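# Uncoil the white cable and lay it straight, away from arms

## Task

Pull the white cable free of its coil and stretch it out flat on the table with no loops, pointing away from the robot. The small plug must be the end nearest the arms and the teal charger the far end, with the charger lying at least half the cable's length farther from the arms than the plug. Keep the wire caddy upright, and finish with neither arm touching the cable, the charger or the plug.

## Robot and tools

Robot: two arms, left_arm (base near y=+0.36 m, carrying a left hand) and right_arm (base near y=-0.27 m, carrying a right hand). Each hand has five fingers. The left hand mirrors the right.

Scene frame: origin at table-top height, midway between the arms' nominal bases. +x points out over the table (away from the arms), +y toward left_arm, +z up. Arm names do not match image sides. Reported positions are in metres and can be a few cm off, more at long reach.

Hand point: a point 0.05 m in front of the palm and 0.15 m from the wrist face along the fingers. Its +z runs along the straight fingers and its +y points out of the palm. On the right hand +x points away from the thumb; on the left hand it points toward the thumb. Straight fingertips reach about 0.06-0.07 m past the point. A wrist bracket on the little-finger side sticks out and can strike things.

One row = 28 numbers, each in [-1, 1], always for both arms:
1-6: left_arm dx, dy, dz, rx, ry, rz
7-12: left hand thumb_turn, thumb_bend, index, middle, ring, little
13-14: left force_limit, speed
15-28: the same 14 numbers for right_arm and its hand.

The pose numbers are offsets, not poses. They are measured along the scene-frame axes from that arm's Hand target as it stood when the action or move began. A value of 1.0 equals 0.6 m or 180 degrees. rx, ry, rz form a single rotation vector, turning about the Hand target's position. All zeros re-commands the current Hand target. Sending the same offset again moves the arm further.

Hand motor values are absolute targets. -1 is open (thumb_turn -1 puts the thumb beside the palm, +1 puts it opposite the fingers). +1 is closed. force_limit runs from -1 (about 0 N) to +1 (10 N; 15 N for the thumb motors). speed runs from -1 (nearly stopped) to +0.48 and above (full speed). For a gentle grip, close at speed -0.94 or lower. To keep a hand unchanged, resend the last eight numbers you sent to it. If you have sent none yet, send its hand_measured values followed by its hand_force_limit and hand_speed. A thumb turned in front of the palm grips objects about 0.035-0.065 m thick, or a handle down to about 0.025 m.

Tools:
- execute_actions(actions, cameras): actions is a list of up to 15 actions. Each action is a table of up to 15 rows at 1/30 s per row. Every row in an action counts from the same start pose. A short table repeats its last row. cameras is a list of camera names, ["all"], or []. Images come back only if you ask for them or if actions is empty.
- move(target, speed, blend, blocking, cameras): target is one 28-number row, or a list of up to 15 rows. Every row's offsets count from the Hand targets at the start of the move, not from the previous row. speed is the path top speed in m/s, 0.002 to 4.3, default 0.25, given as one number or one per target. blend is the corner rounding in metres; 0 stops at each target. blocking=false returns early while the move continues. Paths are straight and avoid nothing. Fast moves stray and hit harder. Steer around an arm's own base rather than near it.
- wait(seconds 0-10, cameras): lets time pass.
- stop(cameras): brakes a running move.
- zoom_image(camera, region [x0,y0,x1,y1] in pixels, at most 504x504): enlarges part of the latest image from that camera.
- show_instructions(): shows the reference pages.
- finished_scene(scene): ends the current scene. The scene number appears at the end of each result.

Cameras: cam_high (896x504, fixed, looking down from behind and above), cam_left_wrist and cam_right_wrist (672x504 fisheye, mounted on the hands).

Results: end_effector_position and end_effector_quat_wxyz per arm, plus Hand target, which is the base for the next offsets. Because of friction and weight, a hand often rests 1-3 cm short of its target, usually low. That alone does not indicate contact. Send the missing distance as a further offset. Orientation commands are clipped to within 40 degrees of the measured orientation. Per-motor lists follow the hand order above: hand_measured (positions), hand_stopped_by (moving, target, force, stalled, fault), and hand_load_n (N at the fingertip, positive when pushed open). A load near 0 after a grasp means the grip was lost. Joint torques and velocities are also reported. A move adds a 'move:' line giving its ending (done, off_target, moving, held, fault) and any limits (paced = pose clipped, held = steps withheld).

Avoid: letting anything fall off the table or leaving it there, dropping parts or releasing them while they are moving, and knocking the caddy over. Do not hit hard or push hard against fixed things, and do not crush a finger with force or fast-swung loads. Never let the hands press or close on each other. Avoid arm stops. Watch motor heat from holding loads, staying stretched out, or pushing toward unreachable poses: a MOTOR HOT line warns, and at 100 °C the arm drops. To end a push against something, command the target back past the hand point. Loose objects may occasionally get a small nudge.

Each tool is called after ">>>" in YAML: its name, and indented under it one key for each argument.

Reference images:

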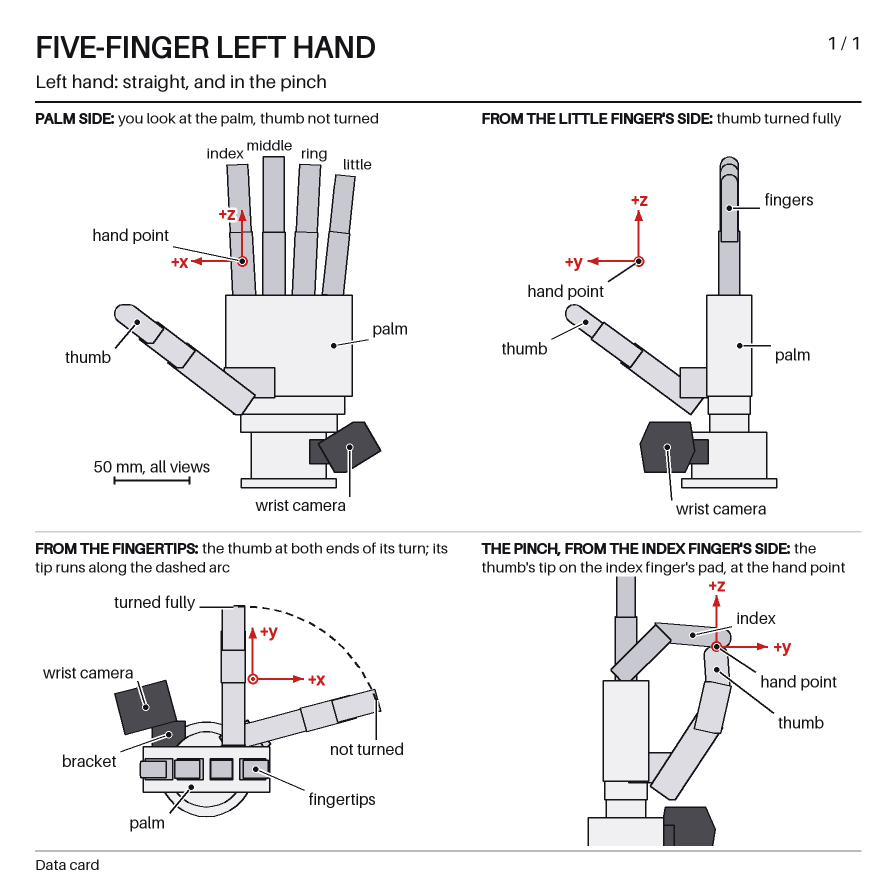

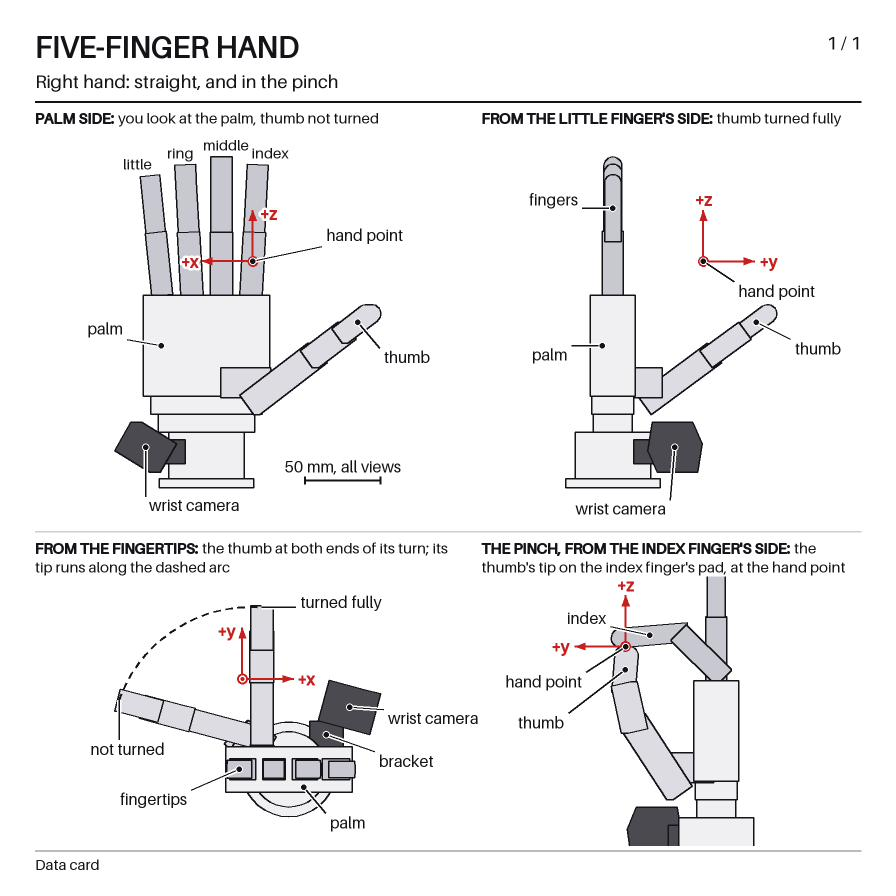

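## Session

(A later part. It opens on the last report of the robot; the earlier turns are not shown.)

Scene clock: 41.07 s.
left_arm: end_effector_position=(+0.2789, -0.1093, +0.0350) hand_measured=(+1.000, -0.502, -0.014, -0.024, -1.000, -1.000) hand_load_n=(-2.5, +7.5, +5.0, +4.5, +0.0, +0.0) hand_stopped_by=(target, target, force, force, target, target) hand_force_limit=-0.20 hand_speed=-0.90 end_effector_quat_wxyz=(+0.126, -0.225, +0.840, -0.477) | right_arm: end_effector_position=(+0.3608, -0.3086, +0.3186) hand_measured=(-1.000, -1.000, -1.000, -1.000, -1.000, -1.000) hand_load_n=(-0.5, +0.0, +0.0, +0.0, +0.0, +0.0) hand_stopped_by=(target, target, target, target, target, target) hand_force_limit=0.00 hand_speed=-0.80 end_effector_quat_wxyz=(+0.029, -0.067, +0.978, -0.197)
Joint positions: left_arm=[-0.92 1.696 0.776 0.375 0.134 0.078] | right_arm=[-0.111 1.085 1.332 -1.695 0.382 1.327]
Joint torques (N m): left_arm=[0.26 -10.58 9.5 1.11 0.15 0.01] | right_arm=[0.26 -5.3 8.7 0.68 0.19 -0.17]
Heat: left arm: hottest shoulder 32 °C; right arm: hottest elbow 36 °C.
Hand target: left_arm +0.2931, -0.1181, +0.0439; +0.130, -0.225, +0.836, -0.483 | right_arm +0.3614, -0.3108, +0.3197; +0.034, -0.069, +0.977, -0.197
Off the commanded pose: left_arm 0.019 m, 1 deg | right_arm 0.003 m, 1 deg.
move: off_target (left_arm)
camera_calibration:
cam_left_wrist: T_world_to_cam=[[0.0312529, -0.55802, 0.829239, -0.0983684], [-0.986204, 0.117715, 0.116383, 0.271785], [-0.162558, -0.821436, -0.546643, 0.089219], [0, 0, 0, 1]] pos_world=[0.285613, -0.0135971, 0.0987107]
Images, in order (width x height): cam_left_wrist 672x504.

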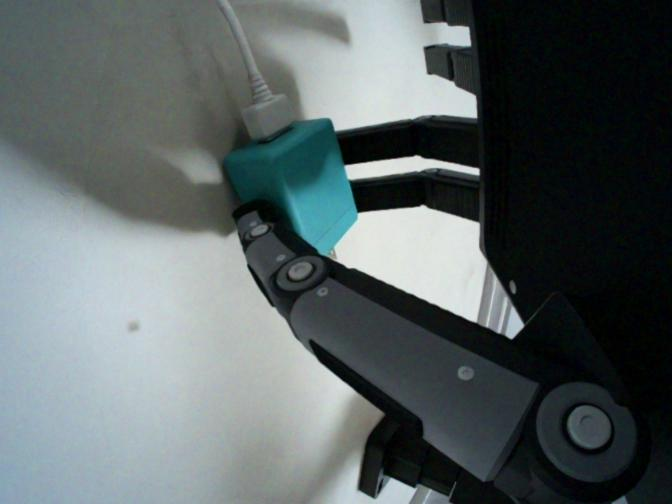

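>>> move:
  target:
    - [-0.01,0.1,0.45,0,0,0,1,-0.5,0.3,0.3,-1,-1,-0.2,-0.9,0,0,0,0,0,0,-1,-1,-1,-1,-1,-1,0,-0.8]
  speed: 0.12
  cameras: ["all"]

Scene clock: 45.13 s.
left_arm: end_effector_position=(+0.2751, -0.0533, +0.2778) hand_measured=(+1.000, -0.502, -0.014, -0.024, -1.000, -1.000) hand_load_n=(-2.5, +7.5, +5.0, +4.0, +0.0, +0.0) hand_stopped_by=(target, target, force, force, target, target) hand_force_limit=-0.20 hand_speed=-0.90 end_effector_quat_wxyz=(+0.115, -0.233, +0.848, -0.461) | right_arm: end_effector_position=(+0.3608, -0.3086, +0.3186) hand_measured=(-1.000, -1.000, -1.000, -1.000, -1.000, -1.000) hand_load_n=(-0.5, -0.5, +0.0, +0.0, +0.5, +0.0) hand_stopped_by=(target, target, target, target, target, target) hand_force_limit=0.00 hand_speed=-0.80 end_effector_quat_wxyz=(+0.029, -0.067, +0.978, -0.197)
Joint positions: left_arm=[-0.836 1.219 1.048 -0.423 0.206 0.113] | right_arm=[-0.111 1.085 1.332 -1.695 0.382 1.327]
Joint torques (N m): left_arm=[0.73 -10.17 14.42 1.05 0.2 0.04] | right_arm=[0.56 -5.13 8.84 0.95 0.18 -0.23]
Heat: left arm: hottest shoulder 32 °C; right arm: hottest elbow 36 °C.
Hand target: left_arm +0.2872, -0.0580, +0.3137; +0.130, -0.225, +0.836, -0.483 | right_arm +0.3614, -0.3108, +0.3197; +0.034, -0.069, +0.977, -0.197
Off the commanded pose: left_arm 0.038 m, 4 deg | right_arm 0.003 m, 1 deg.
move: off_target (left_arm)
camera_calibration:
cam_left_wrist: T_world_to_cam=[[0.0631615, -0.579572, 0.812469, -0.273576], [-0.982057, 0.108856, 0.153997, 0.221172], [-0.177695, -0.807618, -0.562297, 0.276515], [0, 0, 0, 1]] pos_world=[0.283619, 0.0406856, 0.343696]
cam_right_wrist: T_world_to_cam=[[-0.344475, 0.86323, -0.369014, 0.50594], [0.801673, 0.475027, 0.362863, -0.247037], [0.488526, -0.170832, -0.855663, 0.156863], [0, 0, 0, 1]] pos_world=[0.295695, -0.292596, 0.410561]

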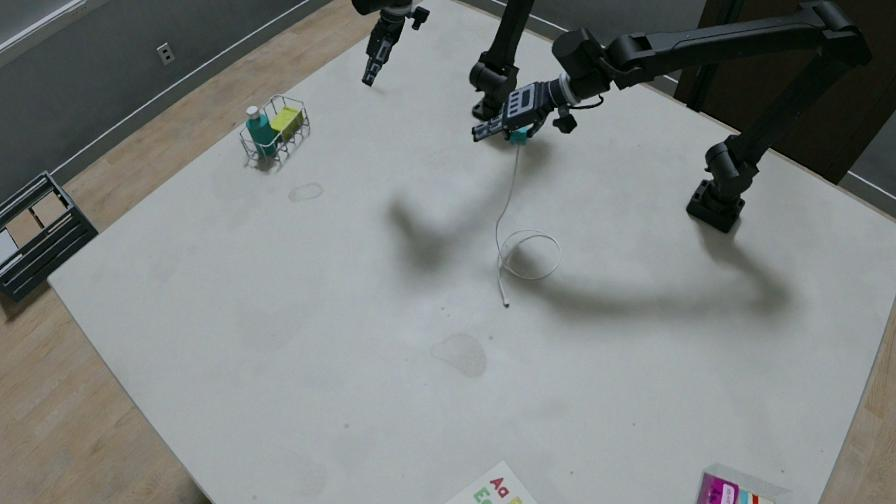

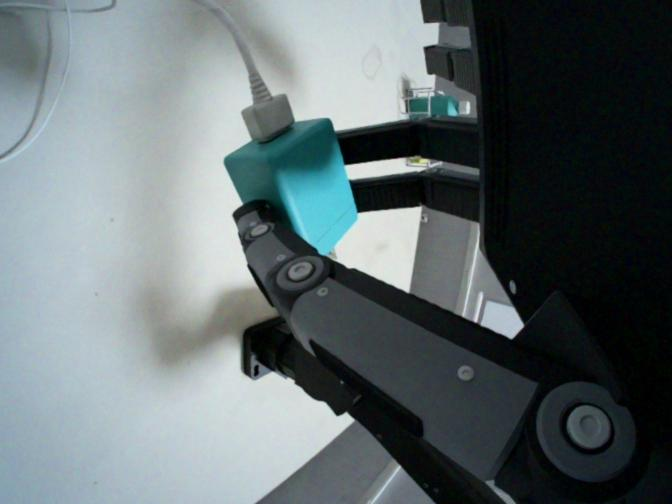

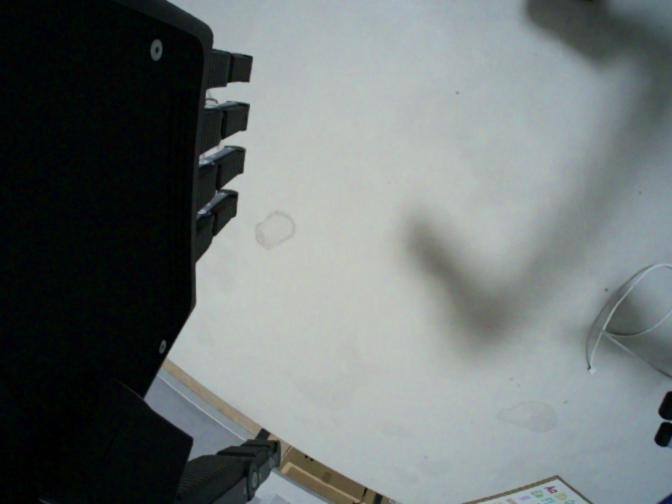

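>>> move:
  target:
    - [-0.03,0.22,0.35,0,0,0,1,-0.5,0.3,0.3,-1,-1,-0.2,-0.9,0,0,0,0,0,0,-1,-1,-1,-1,-1,-1,0,-0.8]
  speed: 0.12
  cameras: ["all"]

Scene clock: 48.07 s.
left_arm: end_effector_position=(+0.2662, +0.0706, +0.4978) hand_measured=(+1.000, -0.502, -0.014, -0.024, -1.000, -1.000) hand_load_n=(-2.5, +7.5, +4.5, +4.5, +0.0, +0.0) hand_stopped_by=(target, target, force, force, target, target) hand_force_limit=-0.20 hand_speed=-0.90 end_effector_quat_wxyz=(+0.114, -0.234, +0.843, -0.470) | right_arm: end_effector_position=(+0.3608, -0.3086, +0.3186) hand_measured=(-1.000, -1.000, -1.000, -1.000, -1.000, -1.000) hand_load_n=(+0.0, +0.0, +0.0, +0.0, +0.0, +0.0) hand_stopped_by=(target, target, target, target, target, target) hand_force_limit=0.00 hand_speed=-0.80 end_effector_quat_wxyz=(+0.029, -0.067, +0.978, -0.197)
Joint positions: left_arm=[-0.568 1.077 1.532 -1.082 0.433 0.262] | right_arm=[-0.111 1.085 1.332 -1.695 0.382 1.327]
Joint torques (N m): left_arm=[0.79 -6.18 13.56 1.25 0.36 0.11] | right_arm=[1.08 -5.48 8.91 0.92 0.21 -0.23]
Heat: left arm: hottest elbow 33 °C; right arm: hottest elbow 36 °C.
Hand target: left_arm +0.2691, +0.0740, +0.5237; +0.130, -0.225, +0.836, -0.483 | right_arm +0.3614, -0.3108, +0.3197; +0.034, -0.069, +0.977, -0.197
Off the commanded pose: left_arm 0.026 m, 3 deg | right_arm 0.003 m, 1 deg.
move: off_target (left_arm)
camera_calibration:
cam_left_wrist: T_world_to_cam=[[0.0618147, -0.56365, 0.823698, -0.386285], [-0.982449, 0.11116, 0.149794, 0.167093], [-0.175994, -0.8185, -0.546886, 0.491379], [0, 0, 0, 1]] pos_world=[0.274518, 0.16589, 0.561881]
cam_right_wrist: T_world_to_cam=[[-0.344475, 0.86323, -0.369014, 0.50594], [0.801673, 0.475027, 0.362863, -0.247037], [0.488526, -0.170832, -0.855663, 0.156863], [0, 0, 0, 1]] pos_world=[0.295695, -0.292596, 0.410561]

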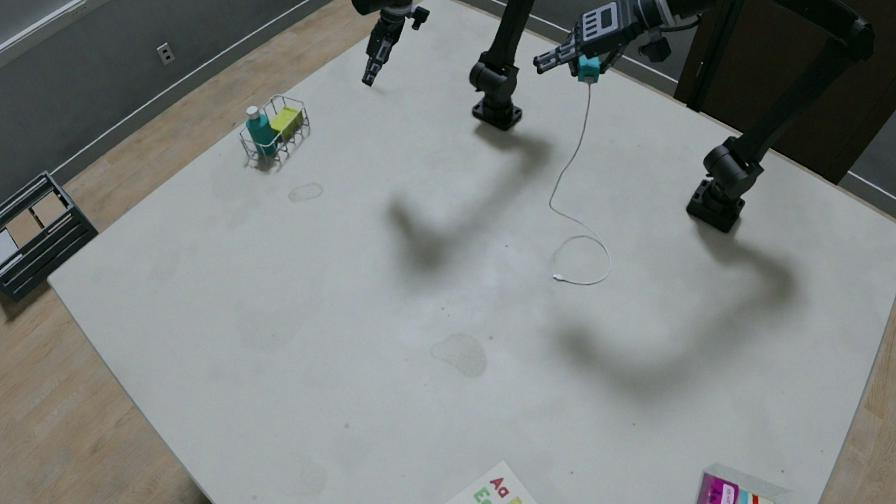

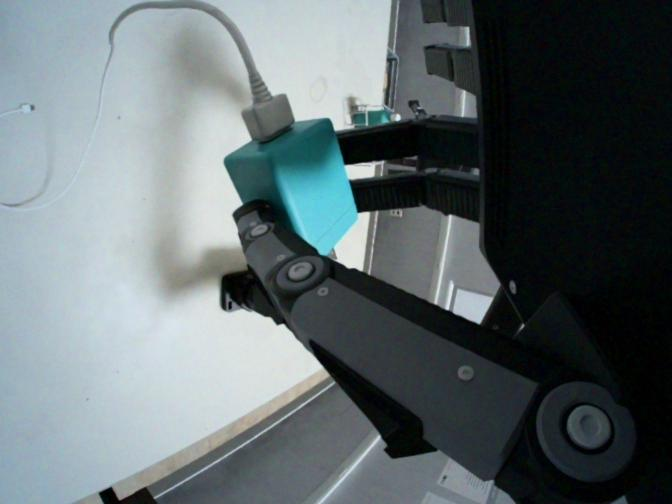

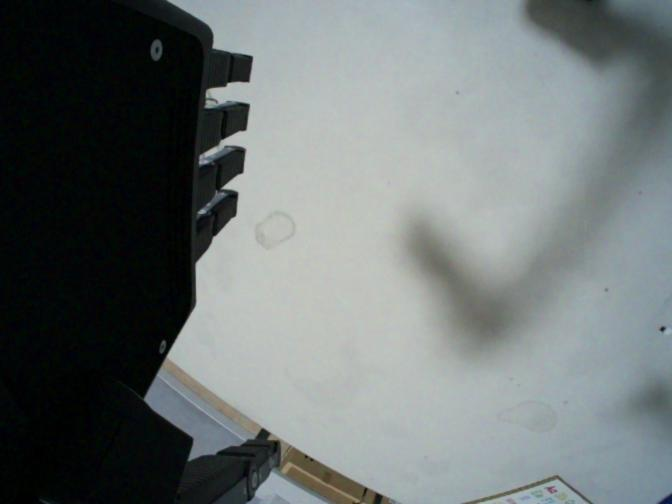

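>>> move:
  target:
    - [-0.15,0.1,0.4,0,0,0,1,-0.5,0.3,0.3,-1,-1,-0.2,-0.9,0,0,0,0,0,0,-1,-1,-1,-1,-1,-1,0,-0.8]
  speed: 0.12
  cameras: ["all"]

Scene clock: 51.37 s.
left_arm: end_effector_position=(+0.1832, +0.1295, +0.7570) hand_measured=(+1.000, -0.502, -0.014, -0.024, -1.000, -1.000) hand_load_n=(-2.5, +7.5, +5.0, +4.0, +0.0, +0.0) hand_stopped_by=(target, target, force, force, target, target) hand_force_limit=-0.20 hand_speed=-0.90 end_effector_quat_wxyz=(+0.161, -0.220, +0.790, -0.548) | right_arm: end_effector_position=(+0.3608, -0.3086, +0.3186) hand_measured=(-1.000, -1.000, -1.000, -1.000, -1.000, -1.000) hand_load_n=(+0.0, +0.0, +0.0, +0.0, +0.0, +0.0) hand_stopped_by=(target, target, target, target, target, target) hand_force_limit=0.00 hand_speed=-0.80 end_effector_quat_wxyz=(+0.029, -0.067, +0.978, -0.197)
Joint positions: left_arm=[-0.493 1.322 2.598 -1.684 0.508 0.222] | right_arm=[-0.111 1.085 1.332 -1.695 0.382 1.327]
Joint torques (N m): left_arm=[0.56 -3.37 6.17 1.05 0.26 -0.1] | right_arm=[0.38 -4.48 8.96 0.87 0.18 -0.21]
Heat: left arm: hottest elbow 33 °C; right arm: hottest elbow 36 °C.
Hand target: left_arm +0.1793, +0.1339, +0.7637; +0.130, -0.225, +0.836, -0.483 | right_arm +0.3614, -0.3108, +0.3197; +0.034, -0.069, +0.977, -0.197
Off the commanded pose: left_arm 0.009 m, 10 deg | right_arm 0.003 m, 1 deg.
joint sent to its limit (left arm) — joint 4 (wrist pitch), lower limit. The joint targets are off in orientation, not in position.
move: off_target (left_arm)
camera_calibration:
cam_left_wrist: T_world_to_cam=[[-0.0485502, -0.427196, 0.902855, -0.618847], [-0.995366, 0.0958042, -0.00819407, 0.16415], [-0.0829968, -0.899069, -0.429868, 0.571642], [0, 0, 0, 1]] pos_world=[0.180789, 0.233851, 0.805805]
cam_right_wrist: T_world_to_cam=[[-0.344475, 0.86323, -0.369014, 0.50594], [0.801673, 0.475027, 0.362863, -0.247037], [0.488526, -0.170832, -0.855663, 0.156863], [0, 0, 0, 1]] pos_world=[0.295695, -0.292596, 0.410561]

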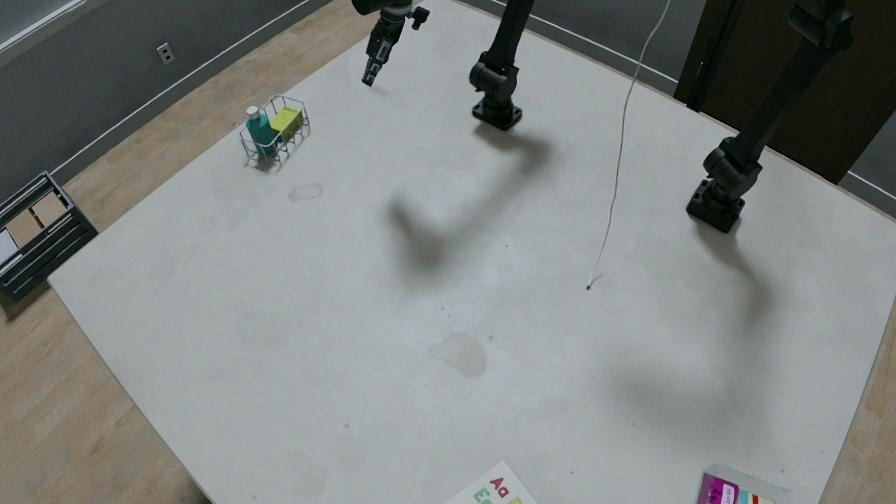

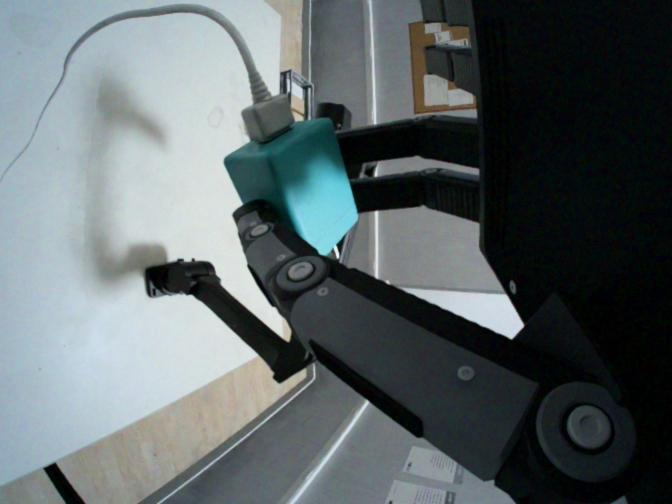

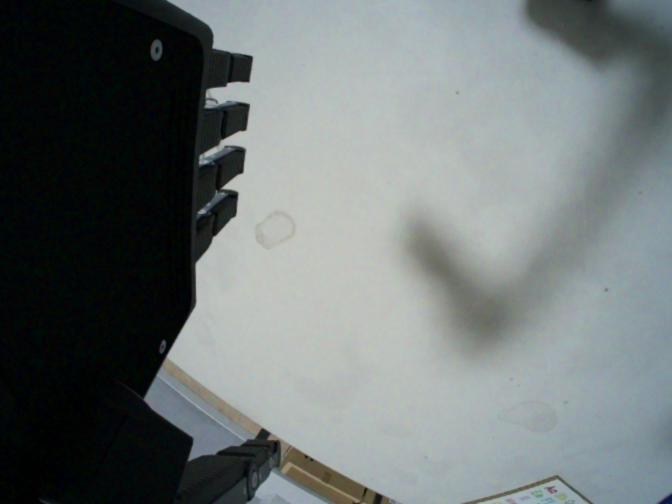

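>>> zoom_image:
  camera: "cam_high"
  region: [550, 200, 650, 310]

Scaled by 4.582 from the camera's 896x504 image, which has a finer 1280x720 frame.

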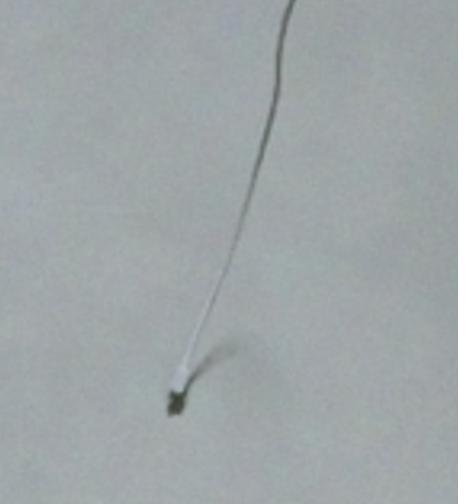

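>>> move:
  target:
    - [-0.2,-0.03,-0.02,-0.12,-0.07,0,1,-0.5,0.3,0.3,-1,-1,-0.2,-0.9,0,0,0,0,0,0,-1,-1,-1,-1,-1,-1,0,-0.8]
  speed: 0.08
  cameras: ["all"]

Scene clock: 54.60 s.
left_arm: end_effector_position=(+0.0619, +0.1165, +0.7411) hand_measured=(+1.000, -0.502, -0.014, -0.024, -1.000, -1.000) hand_load_n=(-2.5, +8.0, +4.5, +4.0, +0.0, +0.0) hand_stopped_by=(target, target, force, force, target, target) hand_force_limit=-0.20 hand_speed=-0.90 end_effector_quat_wxyz=(+0.180, -0.191, +0.724, -0.637) | right_arm: end_effector_position=(+0.3608, -0.3086, +0.3186) hand_measured=(-1.000, -1.000, -1.000, -1.000, -1.000, -1.000) hand_load_n=(+0.0, +0.0, +0.0, +0.0, +0.0, +0.0) hand_stopped_by=(target, target, target, target, target, target) hand_force_limit=0.00 hand_speed=-0.80 end_effector_quat_wxyz=(+0.029, -0.067, +0.978, -0.197)
Joint positions: left_arm=[-1.252 0.865 1.968 -1.228 -0.188 -0.006] | right_arm=[-0.111 1.085 1.332 -1.695 0.382 1.327]
Joint torques (N m): left_arm=[-1.61 0.56 6.06 2.82 -0.3 -0.14] | right_arm=[0.26 -5.89 8.77 0.87 0.18 -0.21]
Heat: left arm: hottest elbow 33 °C; right arm: hottest elbow 36 °C.
Hand target: left_arm +0.0592, +0.1159, +0.7518; +0.176, -0.192, +0.711, -0.653 | right_arm +0.3614, -0.3108, +0.3197; +0.034, -0.069, +0.977, -0.197
Off the commanded pose: left_arm 0.011 m, 2 deg | right_arm 0.003 m, 1 deg.
move: off_target (left_arm)
camera_calibration:
cam_left_wrist: T_world_to_cam=[[-0.169995, -0.241554, 0.955381, -0.668941], [-0.983361, 0.104605, -0.148526, 0.146783], [-0.0640605, -0.964733, -0.255317, 0.420102], [0, 0, 0, 1]] pos_world=[0.0575355, 0.228346, 0.768154]
cam_right_wrist: T_world_to_cam=[[-0.344475, 0.86323, -0.369014, 0.50594], [0.801673, 0.475027, 0.362863, -0.247037], [0.488526, -0.170832, -0.855663, 0.156863], [0, 0, 0, 1]] pos_world=[0.295695, -0.292596, 0.410561]

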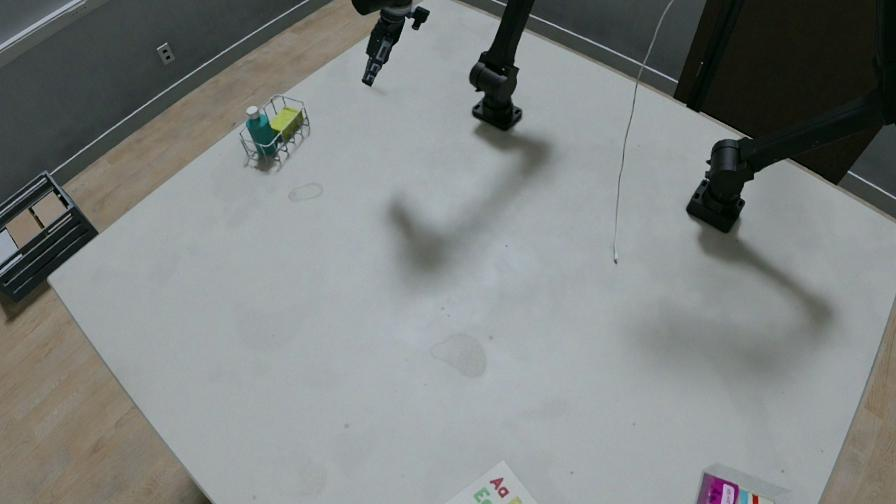

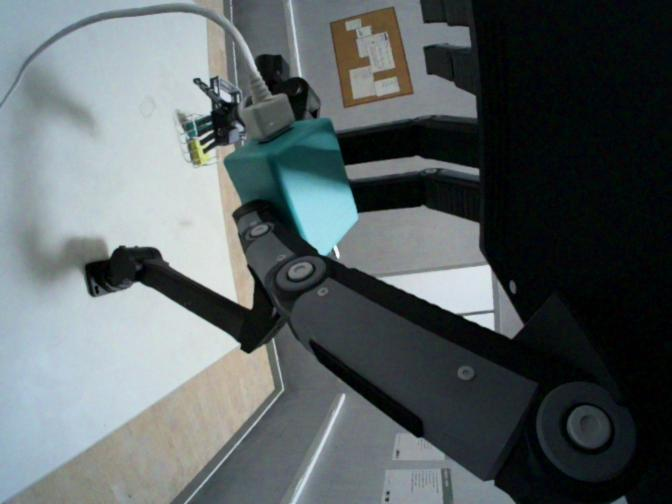

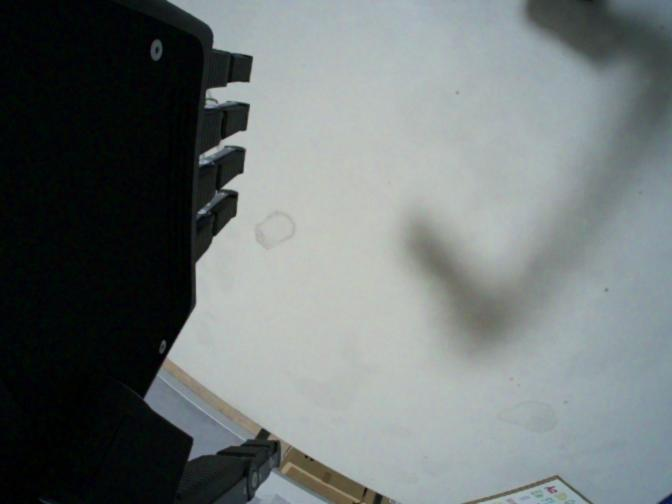

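>>> move:
  target:
    - [-0.15,-0.22,0,0,0,0,1,-0.5,0.3,0.3,-1,-1,-0.2,-0.9,0,0,0,0,0,0,-1,-1,-1,-1,-1,-1,0,-0.8]
  speed: 0.08
  cameras: ["cam_high","cam_left_wrist"]

Scene clock: 57.87 s.
left_arm: end_effector_position=(-0.0285, -0.0202, +0.7262) hand_measured=(+1.000, -0.502, -0.014, -0.024, -1.000, -1.000) hand_load_n=(-2.0, +7.5, +5.0, +4.0, +0.0, +0.0) hand_stopped_by=(target, target, force, force, target, target) hand_force_limit=-0.20 hand_speed=-0.90 end_effector_quat_wxyz=(+0.195, -0.177, +0.731, -0.630) | right_arm: end_effector_position=(+0.3608, -0.3086, +0.3186) hand_measured=(-1.000, -1.000, -1.000, -1.000, -1.000, -1.000) hand_load_n=(+0.0, +0.0, +0.0, +0.0, +0.0, +0.0) hand_stopped_by=(target, target, target, target, target, target) hand_force_limit=0.00 hand_speed=-0.80 end_effector_quat_wxyz=(+0.029, -0.067, +0.978, -0.197)
Joint positions: left_arm=[-1.912 1.095 1.993 -1.096 -0.844 -0.088] | right_arm=[-0.111 1.085 1.332 -1.695 0.382 1.327]
Joint torques (N m): left_arm=[-1.14 -3.66 10.29 2.32 -0.4 -0.12] | right_arm=[0.91 -4.6 8.96 0.92 0.18 -0.17]
Heat: left arm: hottest elbow 33 °C; right arm: hottest elbow 36 °C.
Hand target: left_arm -0.0308, -0.0161, +0.7518; +0.176, -0.192, +0.711, -0.653 | right_arm +0.3614, -0.3108, +0.3197; +0.034, -0.069, +0.977, -0.197
Off the commanded pose: left_arm 0.026 m, 4 deg | right_arm 0.003 m, 1 deg.
move: off_target (left_arm)
camera_calibration:
cam_left_wrist: T_world_to_cam=[[-0.20215, -0.26954, 0.941533, -0.694511], [-0.977754, 0.110493, -0.178295, 0.0918263], [-0.0559749, -0.956629, -0.28588, 0.301274], [0, 0, 0, 1]] pos_world=[-0.0337481, 0.0908624, 0.756405]
Images, in order (width x height): cam_high 896x504, cam_left_wrist 672x504.

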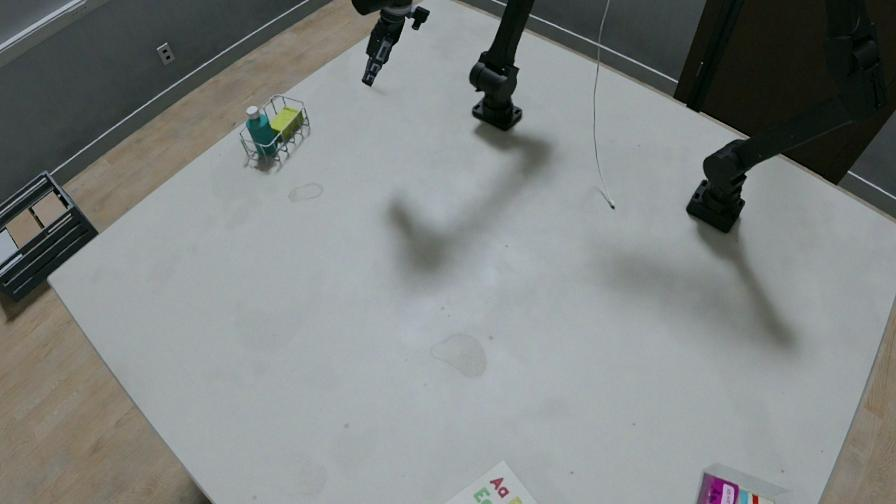

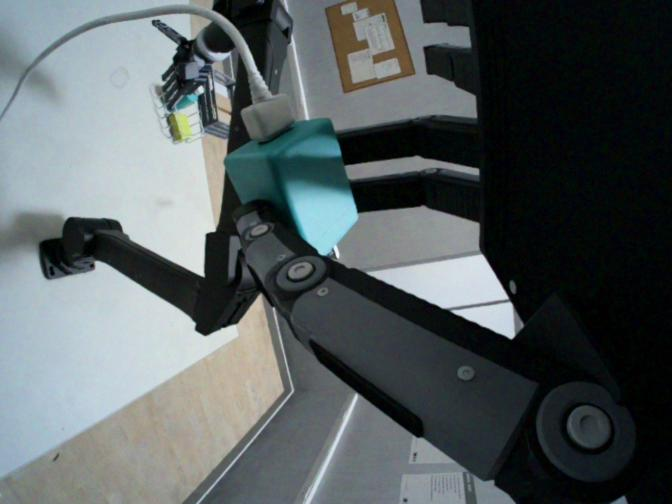

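>>> move:
  target:
    - [0.185,0.16,0,0,0,0.1,1,-0.5,0.3,0.3,-1,-1,-0.2,-0.9,0,0,0,0,0,0,-1,-1,-1,-1,-1,-1,0,-0.8]
    - [0.467,0.31,-0.02,0,0,0.27,1,-0.5,0.3,0.3,-1,-1,-0.2,-0.9,0,0,0,0,0,0,-1,-1,-1,-1,-1,-1,0,-0.8]
  speed: 0.15
  blend: [0.04,0]
  cameras: ["cam_high","cam_left_wrist"]

Scene clock: 62.57 s.
left_arm: end_effector_position=(+0.2455, +0.1691, +0.7316) hand_measured=(+1.000, -0.502, -0.014, -0.024, -1.000, -1.000) hand_load_n=(-2.5, +7.5, +5.0, +4.0, +0.0, +0.0) hand_stopped_by=(target, target, force, force, target, target) hand_force_limit=-0.20 hand_speed=-0.90 end_effector_quat_wxyz=(+0.425, -0.468, +0.579, -0.515) | right_arm: end_effector_position=(+0.3608, -0.3086, +0.3186) hand_measured=(-1.000, -1.000, -1.000, -1.000, -1.000, -1.000) hand_load_n=(+0.0, +0.0, +0.0, +0.0, +0.0, +0.0) hand_stopped_by=(target, target, target, target, target, target) hand_force_limit=0.00 hand_speed=-0.80 end_effector_quat_wxyz=(+0.029, -0.067, +0.978, -0.197)
Joint positions: left_arm=[-0.918 0.973 1.924 -1.093 -0.687 -0.08] | right_arm=[-0.111 1.085 1.332 -1.695 0.382 1.327]
Joint torques (N m): left_arm=[0.79 -1.9 6.93 2.55 -0.01 0.04] | right_arm=[0.32 -5.3 8.98 0.9 0.17 -0.2]
Heat: left arm: hottest elbow 33 °C; right arm: hottest elbow 36 °C.
Hand target: left_arm +0.2494, +0.1700, +0.7399; +0.429, -0.467, +0.569, -0.522 | right_arm +0.3614, -0.3108, +0.3197; +0.034, -0.069, +0.977, -0.197
Off the commanded pose: left_arm 0.009 m, 2 deg | right_arm 0.003 m, 1 deg.
move: done
camera_calibration:
cam_left_wrist: T_world_to_cam=[[0.0543777, -0.278898, 0.95878, -0.667184], [-0.734171, -0.661979, -0.150923, 0.390647], [0.676784, -0.695701, -0.240756, 0.24217], [0, 0, 0, 1]] pos_world=[0.159184, 0.241002, 0.756944]
Images, in order (width x height): cam_high 896x504, cam_left_wrist 672x504.

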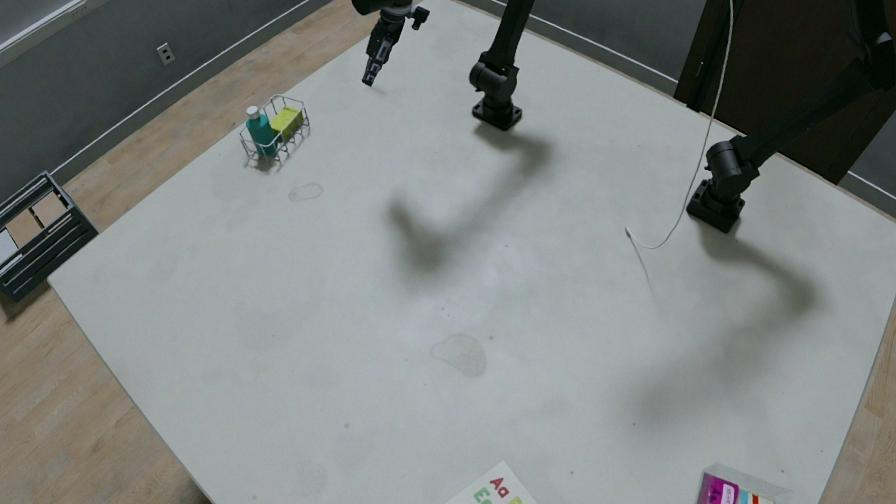

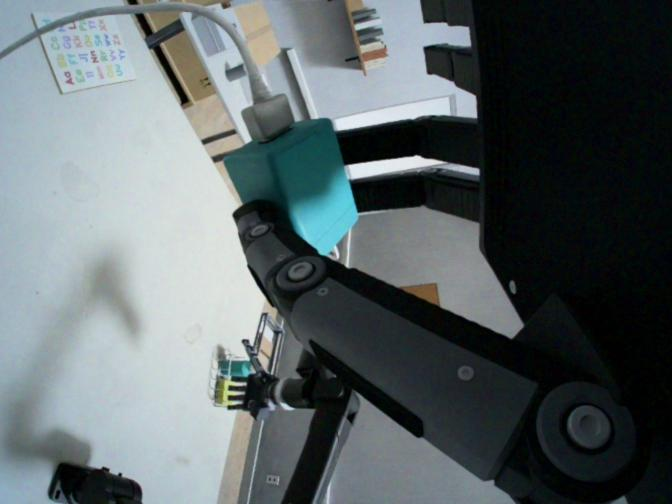

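>>> zoom_image:
  camera: "cam_high"
  region: [590, 140, 750, 310]

Scaled by 2.965 from the camera's 896x504 image, which has a finer 1280x720 frame.

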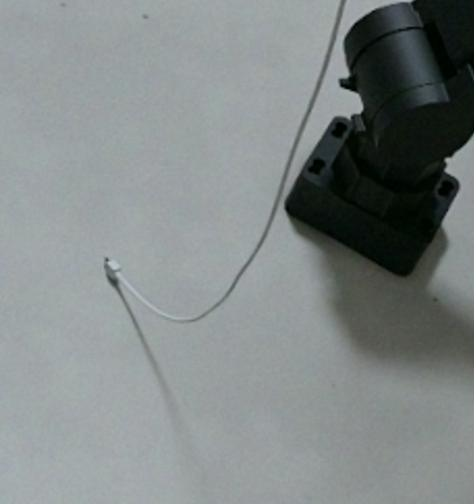

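>>> move:
  target:
    - [0.283,0.05,-0.133,0,0,0.05,1,-0.5,0.3,0.3,-1,-1,-0.2,-0.9,0,0,0,0,0,0,-1,-1,-1,-1,-1,-1,0,-0.8]
    - [0.533,0.083,-0.283,0,0,0.1,1,-0.5,0.3,0.3,-1,-1,-0.2,-0.9,0,0,0,0,0,0,-1,-1,-1,-1,-1,-1,0,-0.8]
  speed: 0.12
  blend: [0.04,0]
  cameras: ["cam_high","cam_left_wrist"]

Scene clock: 66.80 s.
left_arm: end_effector_position=(+0.5666, +0.2129, +0.5517) hand_measured=(+1.000, -0.502, -0.014, -0.024, -1.000, -1.000) hand_load_n=(-2.5, +8.0, +5.0, +4.0, +0.0, +0.0) hand_stopped_by=(target, target, force, force, target, target) hand_force_limit=-0.20 hand_speed=-0.90 end_effector_quat_wxyz=(-0.494, +0.555, -0.506, +0.438) | right_arm: end_effector_position=(+0.3608, -0.3086, +0.3186) hand_measured=(-1.000, -1.000, -1.000, -1.000, -1.000, -1.000) hand_load_n=(+0.0, +0.0, -0.5, +0.0, +0.0, +0.0) hand_stopped_by=(target, target, target, target, target, target) hand_force_limit=0.00 hand_speed=-0.80 end_effector_quat_wxyz=(+0.029, -0.067, +0.978, -0.197)
Joint positions: left_arm=[-0.347 1.315 1.586 -0.413 -0.425 -0.046] | right_arm=[-0.111 1.085 1.332 -1.695 0.382 1.327]
Joint torques (N m): left_arm=[0.03 -9.23 10.65 2.8 -0.33 0.06] | right_arm=[0.03 -4.95 8.9 0.88 0.16 -0.18]
Heat: left arm: hottest elbow 33 °C; right arm: hottest elbow 36 °C.
Hand target: left_arm +0.5691, +0.2198, +0.5698; -0.506, +0.551, -0.489, +0.449 | right_arm +0.3614, -0.3108, +0.3197; +0.034, -0.069, +0.977, -0.197
Off the commanded pose: left_arm 0.020 m, 3 deg | right_arm 0.003 m, 1 deg.
move: off_target (left_arm)
camera_calibration:
cam_left_wrist: T_world_to_cam=[[0.154543, -0.249806, 0.955884, -0.56133], [-0.50246, -0.852916, -0.141661, 0.532409], [0.850676, -0.458401, -0.25733, -0.127927], [0, 0, 0, 1]] pos_world=[0.463088, 0.255235, 0.579069]
Images, in order (width x height): cam_high 896x504, cam_left_wrist 672x504.

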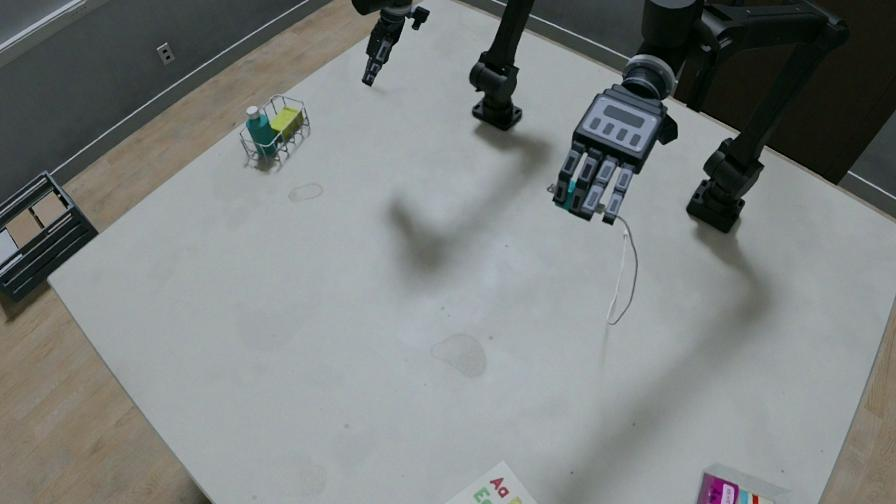

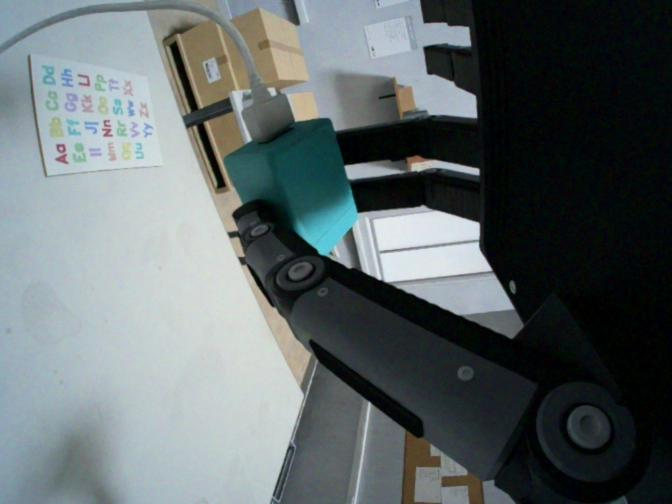

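>>> zoom_image:
  camera: "cam_high"
  region: [560, 190, 720, 360]

Scaled by 2.965 from the camera's 896x504 image, which has a finer 1280x720 frame.

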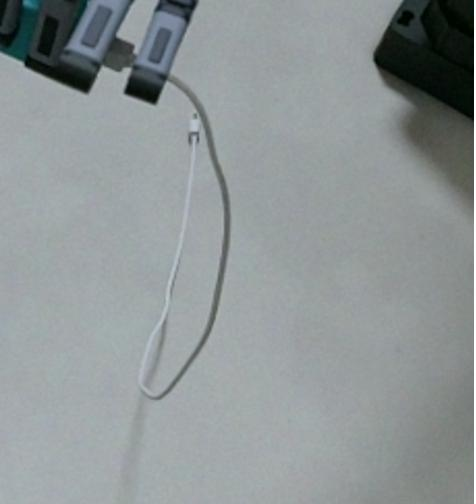

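>>> move:
  target:
    - [0.185,0.133,-0.25,-0.008,0.07,0,1,-0.5,0.3,0.3,-1,-1,-0.2,-0.9,0,0,0,0,0,0,-1,-1,-1,-1,-1,-1,0,-0.8]
    - [0.317,0.2,-0.517,-0.0185,0.15,0,1,-0.5,0.3,0.3,-1,-1,-0.2,-0.9,0,0,0,0,0,0,-1,-1,-1,-1,-1,-1,0,-0.8]
  speed: 0.12
  blend: [0.04,0]
  cameras: ["cam_high","cam_left_wrist"]

Scene clock: 71.60 s.
left_arm: end_effector_position=(+0.7452, +0.3344, +0.2260) hand_measured=(+1.000, -0.502, -0.014, -0.024, -1.000, -1.000) hand_load_n=(-2.5, +7.5, +5.0, +4.5, +0.0, +0.0) hand_stopped_by=(target, target, force, force, target, target) hand_force_limit=-0.20 hand_speed=-0.90 end_effector_quat_wxyz=(-0.349, +0.657, -0.595, +0.304) | right_arm: end_effector_position=(+0.3608, -0.3086, +0.3186) hand_measured=(-1.000, -1.000, -1.000, -1.000, -1.000, -1.000) hand_load_n=(+0.0, -0.5, +0.0, +0.0, +0.0, +0.0) hand_stopped_by=(target, target, target, target, target, target) hand_force_limit=0.00 hand_speed=-0.80 end_effector_quat_wxyz=(+0.029, -0.067, +0.978, -0.197)
Joint positions: left_arm=[-0.042 1.912 1.739 -0.441 -0.111 -0.058] | right_arm=[-0.111 1.085 1.332 -1.695 0.382 1.327]
Joint torques (N m): left_arm=[0.38 -17.9 14.69 1.05 0.03 -0.14] | right_arm=[-0.09 -5.25 8.96 0.96 0.19 -0.2]
Motor temperatures (°C): left_arm=[27 32 33 28 30 26] | right_arm=[30 29 37 28 29 27]
Heat: left arm: hottest elbow 33 °C; right arm: hottest elbow 37 °C.
Hand target: left_arm +0.7594, +0.3397, +0.2597; -0.362, +0.654, -0.581, +0.322 | right_arm +0.3614, -0.3108, +0.3197; +0.034, -0.069, +0.977, -0.197
Off the commanded pose: left_arm 0.037 m, 3 deg | right_arm 0.003 m, 1 deg.
move: off_target (left_arm)
camera_calibration:
cam_left_wrist: T_world_to_cam=[[0.581955, -0.204656, 0.787048, -0.542729], [-0.494583, -0.857324, 0.142772, 0.610986], [0.645536, -0.472347, -0.600143, -0.0728709], [0, 0, 0, 1]] pos_world=[0.665068, 0.37832, 0.29619]
Images, in order (width x height): cam_high 896x504, cam_left_wrist 672x504.

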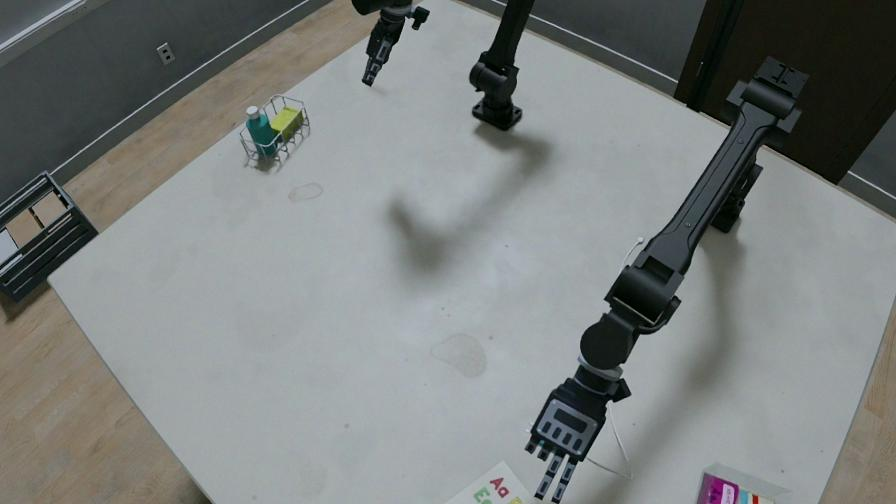

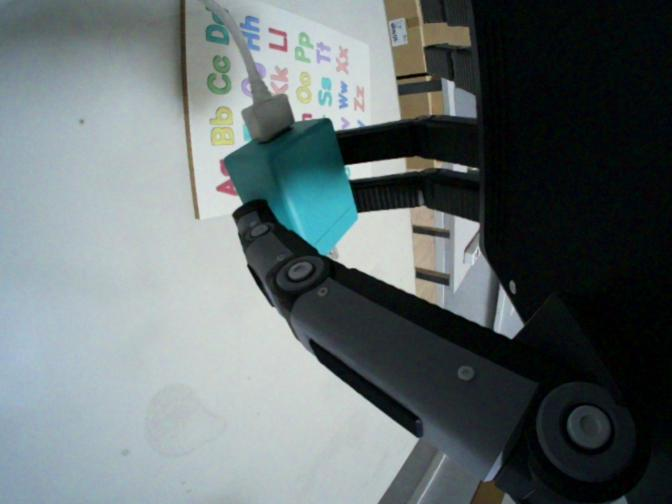

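>>> move:
  target:
    - [0.145,-0.283,-0.1,0,0,0.167,1,-0.5,0.3,0.3,-1,-1,-0.2,-0.9,0,0,0,0,0,0,-1,-1,-1,-1,-1,-1,0,-0.8]
  speed: 0.12
  cameras: ["cam_high","cam_left_wrist"]

Scene clock: 76.67 s.
left_arm: end_effector_position=(+0.8396, +0.1754, +0.1733) hand_measured=(+1.000, -0.502, -0.014, -0.024, -1.000, -1.000) hand_load_n=(-2.5, +7.5, +4.5, +4.0, +0.0, +0.0) hand_stopped_by=(target, target, force, force, target, target) hand_force_limit=-0.20 hand_speed=-0.90 end_effector_quat_wxyz=(-0.429, +0.783, -0.406, +0.197) | right_arm: end_effector_position=(+0.3608, -0.3086, +0.3186) hand_measured=(-1.000, -1.000, -1.000, -1.000, -1.000, -1.000) hand_load_n=(+0.0, +0.0, +0.0, +0.0, +0.0, +0.0) hand_stopped_by=(target, target, target, target, target, target) hand_force_limit=0.00 hand_speed=-0.80 end_effector_quat_wxyz=(+0.029, -0.067, +0.978, -0.197)
Joint positions: left_arm=[-0.335 2.491 2.629 -1.005 -0.758 -0.634] | right_arm=[-0.111 1.085 1.332 -1.695 0.382 1.327]
Joint torques (N m): left_arm=[-0.97 -23.18 14.15 0.91 -0.74 -0.11] | right_arm=[0.26 -4.6 9.02 0.68 0.18 -0.16]
Heat: left arm: hottest elbow 34 °C; right arm: hottest elbow 37 °C.
Hand target: left_arm +0.8464, +0.1698, +0.1998; -0.433, +0.783, -0.391, +0.217 | right_arm +0.3614, -0.3108, +0.3197; +0.034, -0.069, +0.977, -0.197
Off the commanded pose: left_arm 0.028 m, 3 deg | right_arm 0.003 m, 1 deg.
move: off_target (left_arm)
camera_calibration:
cam_left_wrist: T_world_to_cam=[[0.602452, 0.0913908, 0.792906, -0.658901], [0.00417821, -0.99377, 0.111368, 0.139502], [0.798144, -0.0637809, -0.59908, -0.440486], [0, 0, 0, 1]] pos_world=[0.747944, 0.170755, 0.243024]
Images, in order (width x height): cam_high 896x504, cam_left_wrist 672x504.

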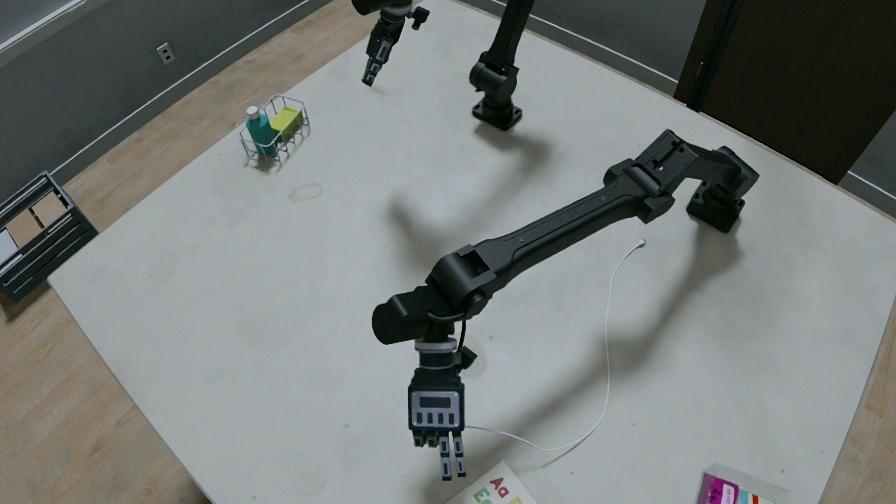

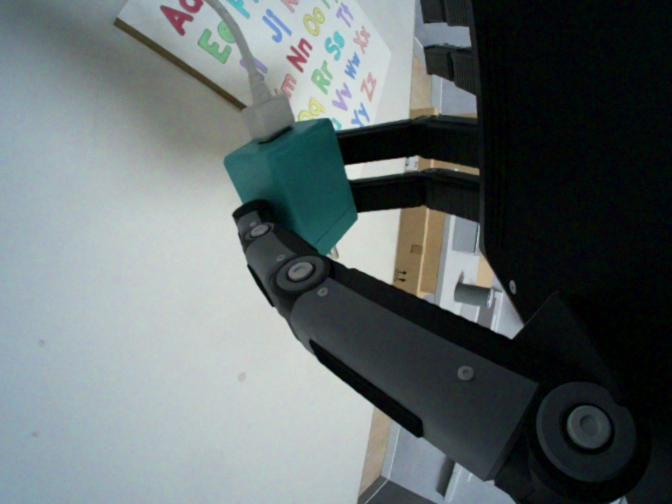

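>>> move:
  target:
    - [-0.08,-0.04,-0.16,0,0,0,1,-0.5,0.3,0.3,-1,-1,-0.2,-0.9,0,0,0,0,0,0,-1,-1,-1,-1,-1,-1,0,-0.8]
  speed: 0.1
  cameras: ["cam_high","cam_left_wrist"]

Scene clock: 79.17 s.
left_arm: end_effector_position=(+0.7894, +0.1565, +0.0636) hand_measured=(+1.000, -0.502, -0.014, -0.024, -1.000, -1.000) hand_load_n=(-2.5, +7.5, +5.0, +4.5, +0.0, +0.0) hand_stopped_by=(target, target, force, force, target, target) hand_force_limit=-0.20 hand_speed=-0.90 end_effector_quat_wxyz=(-0.428, +0.784, -0.409, +0.184) | right_arm: end_effector_position=(+0.3608, -0.3086, +0.3186) hand_measured=(-1.000, -1.000, -1.000, -1.000, -1.000, -1.000) hand_load_n=(-0.5, +0.0, +0.0, +0.0, +0.0, +0.0) hand_stopped_by=(target, target, target, target, target, target) hand_force_limit=0.00 hand_speed=-0.80 end_effector_quat_wxyz=(+0.029, -0.067, +0.978, -0.197)
Joint positions: left_arm=[-0.381 2.368 2.122 -0.689 -0.791 -0.691] | right_arm=[-0.111 1.085 1.332 -1.695 0.382 1.327]
Joint torques (N m): left_arm=[-0.67 -24.88 9.14 1.88 -0.85 -0.11] | right_arm=[0.44 -5.48 9.07 0.81 0.2 -0.18]
Heat: left arm: hottest elbow 34 °C; right arm: hottest elbow 37 °C.
Hand target: left_arm +0.7984, +0.1459, +0.1038; -0.433, +0.783, -0.391, +0.217 | right_arm +0.3614, -0.3108, +0.3197; +0.034, -0.069, +0.977, -0.197
Off the commanded pose: left_arm 0.043 m, 4 deg | right_arm 0.003 m, 1 deg.
move: off_target (left_arm)
camera_calibration:
cam_left_wrist: T_world_to_cam=[[0.62225, 0.0879778, 0.777859, -0.55409], [0.0138981, -0.99475, 0.101391, 0.126187], [0.782695, -0.0522797, -0.620206, -0.455651], [0, 0, 0, 1]] pos_world=[0.699664, 0.150451, 0.135613]
Images, in order (width x height): cam_high 896x504, cam_left_wrist 672x504.

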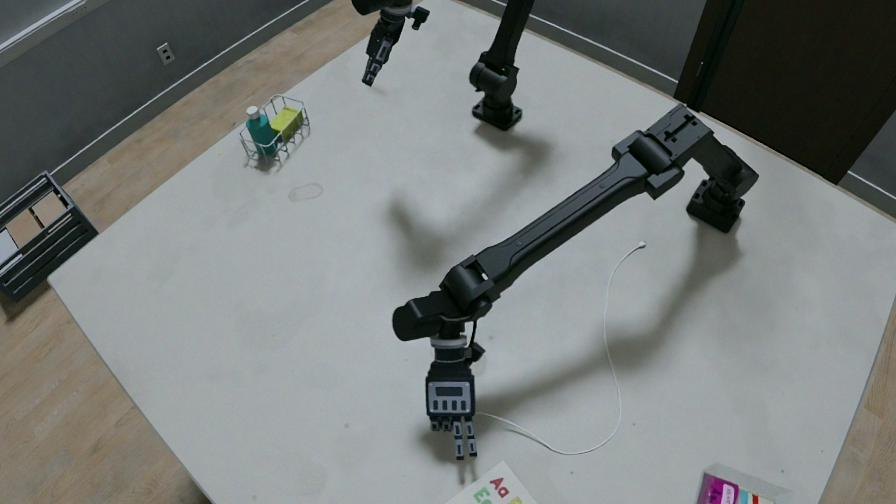

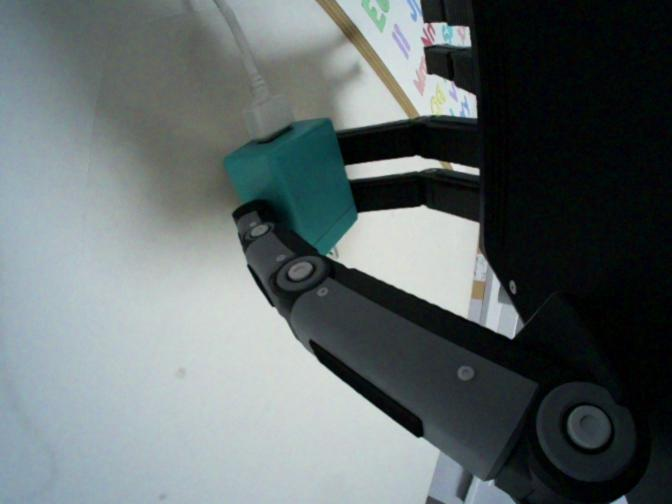

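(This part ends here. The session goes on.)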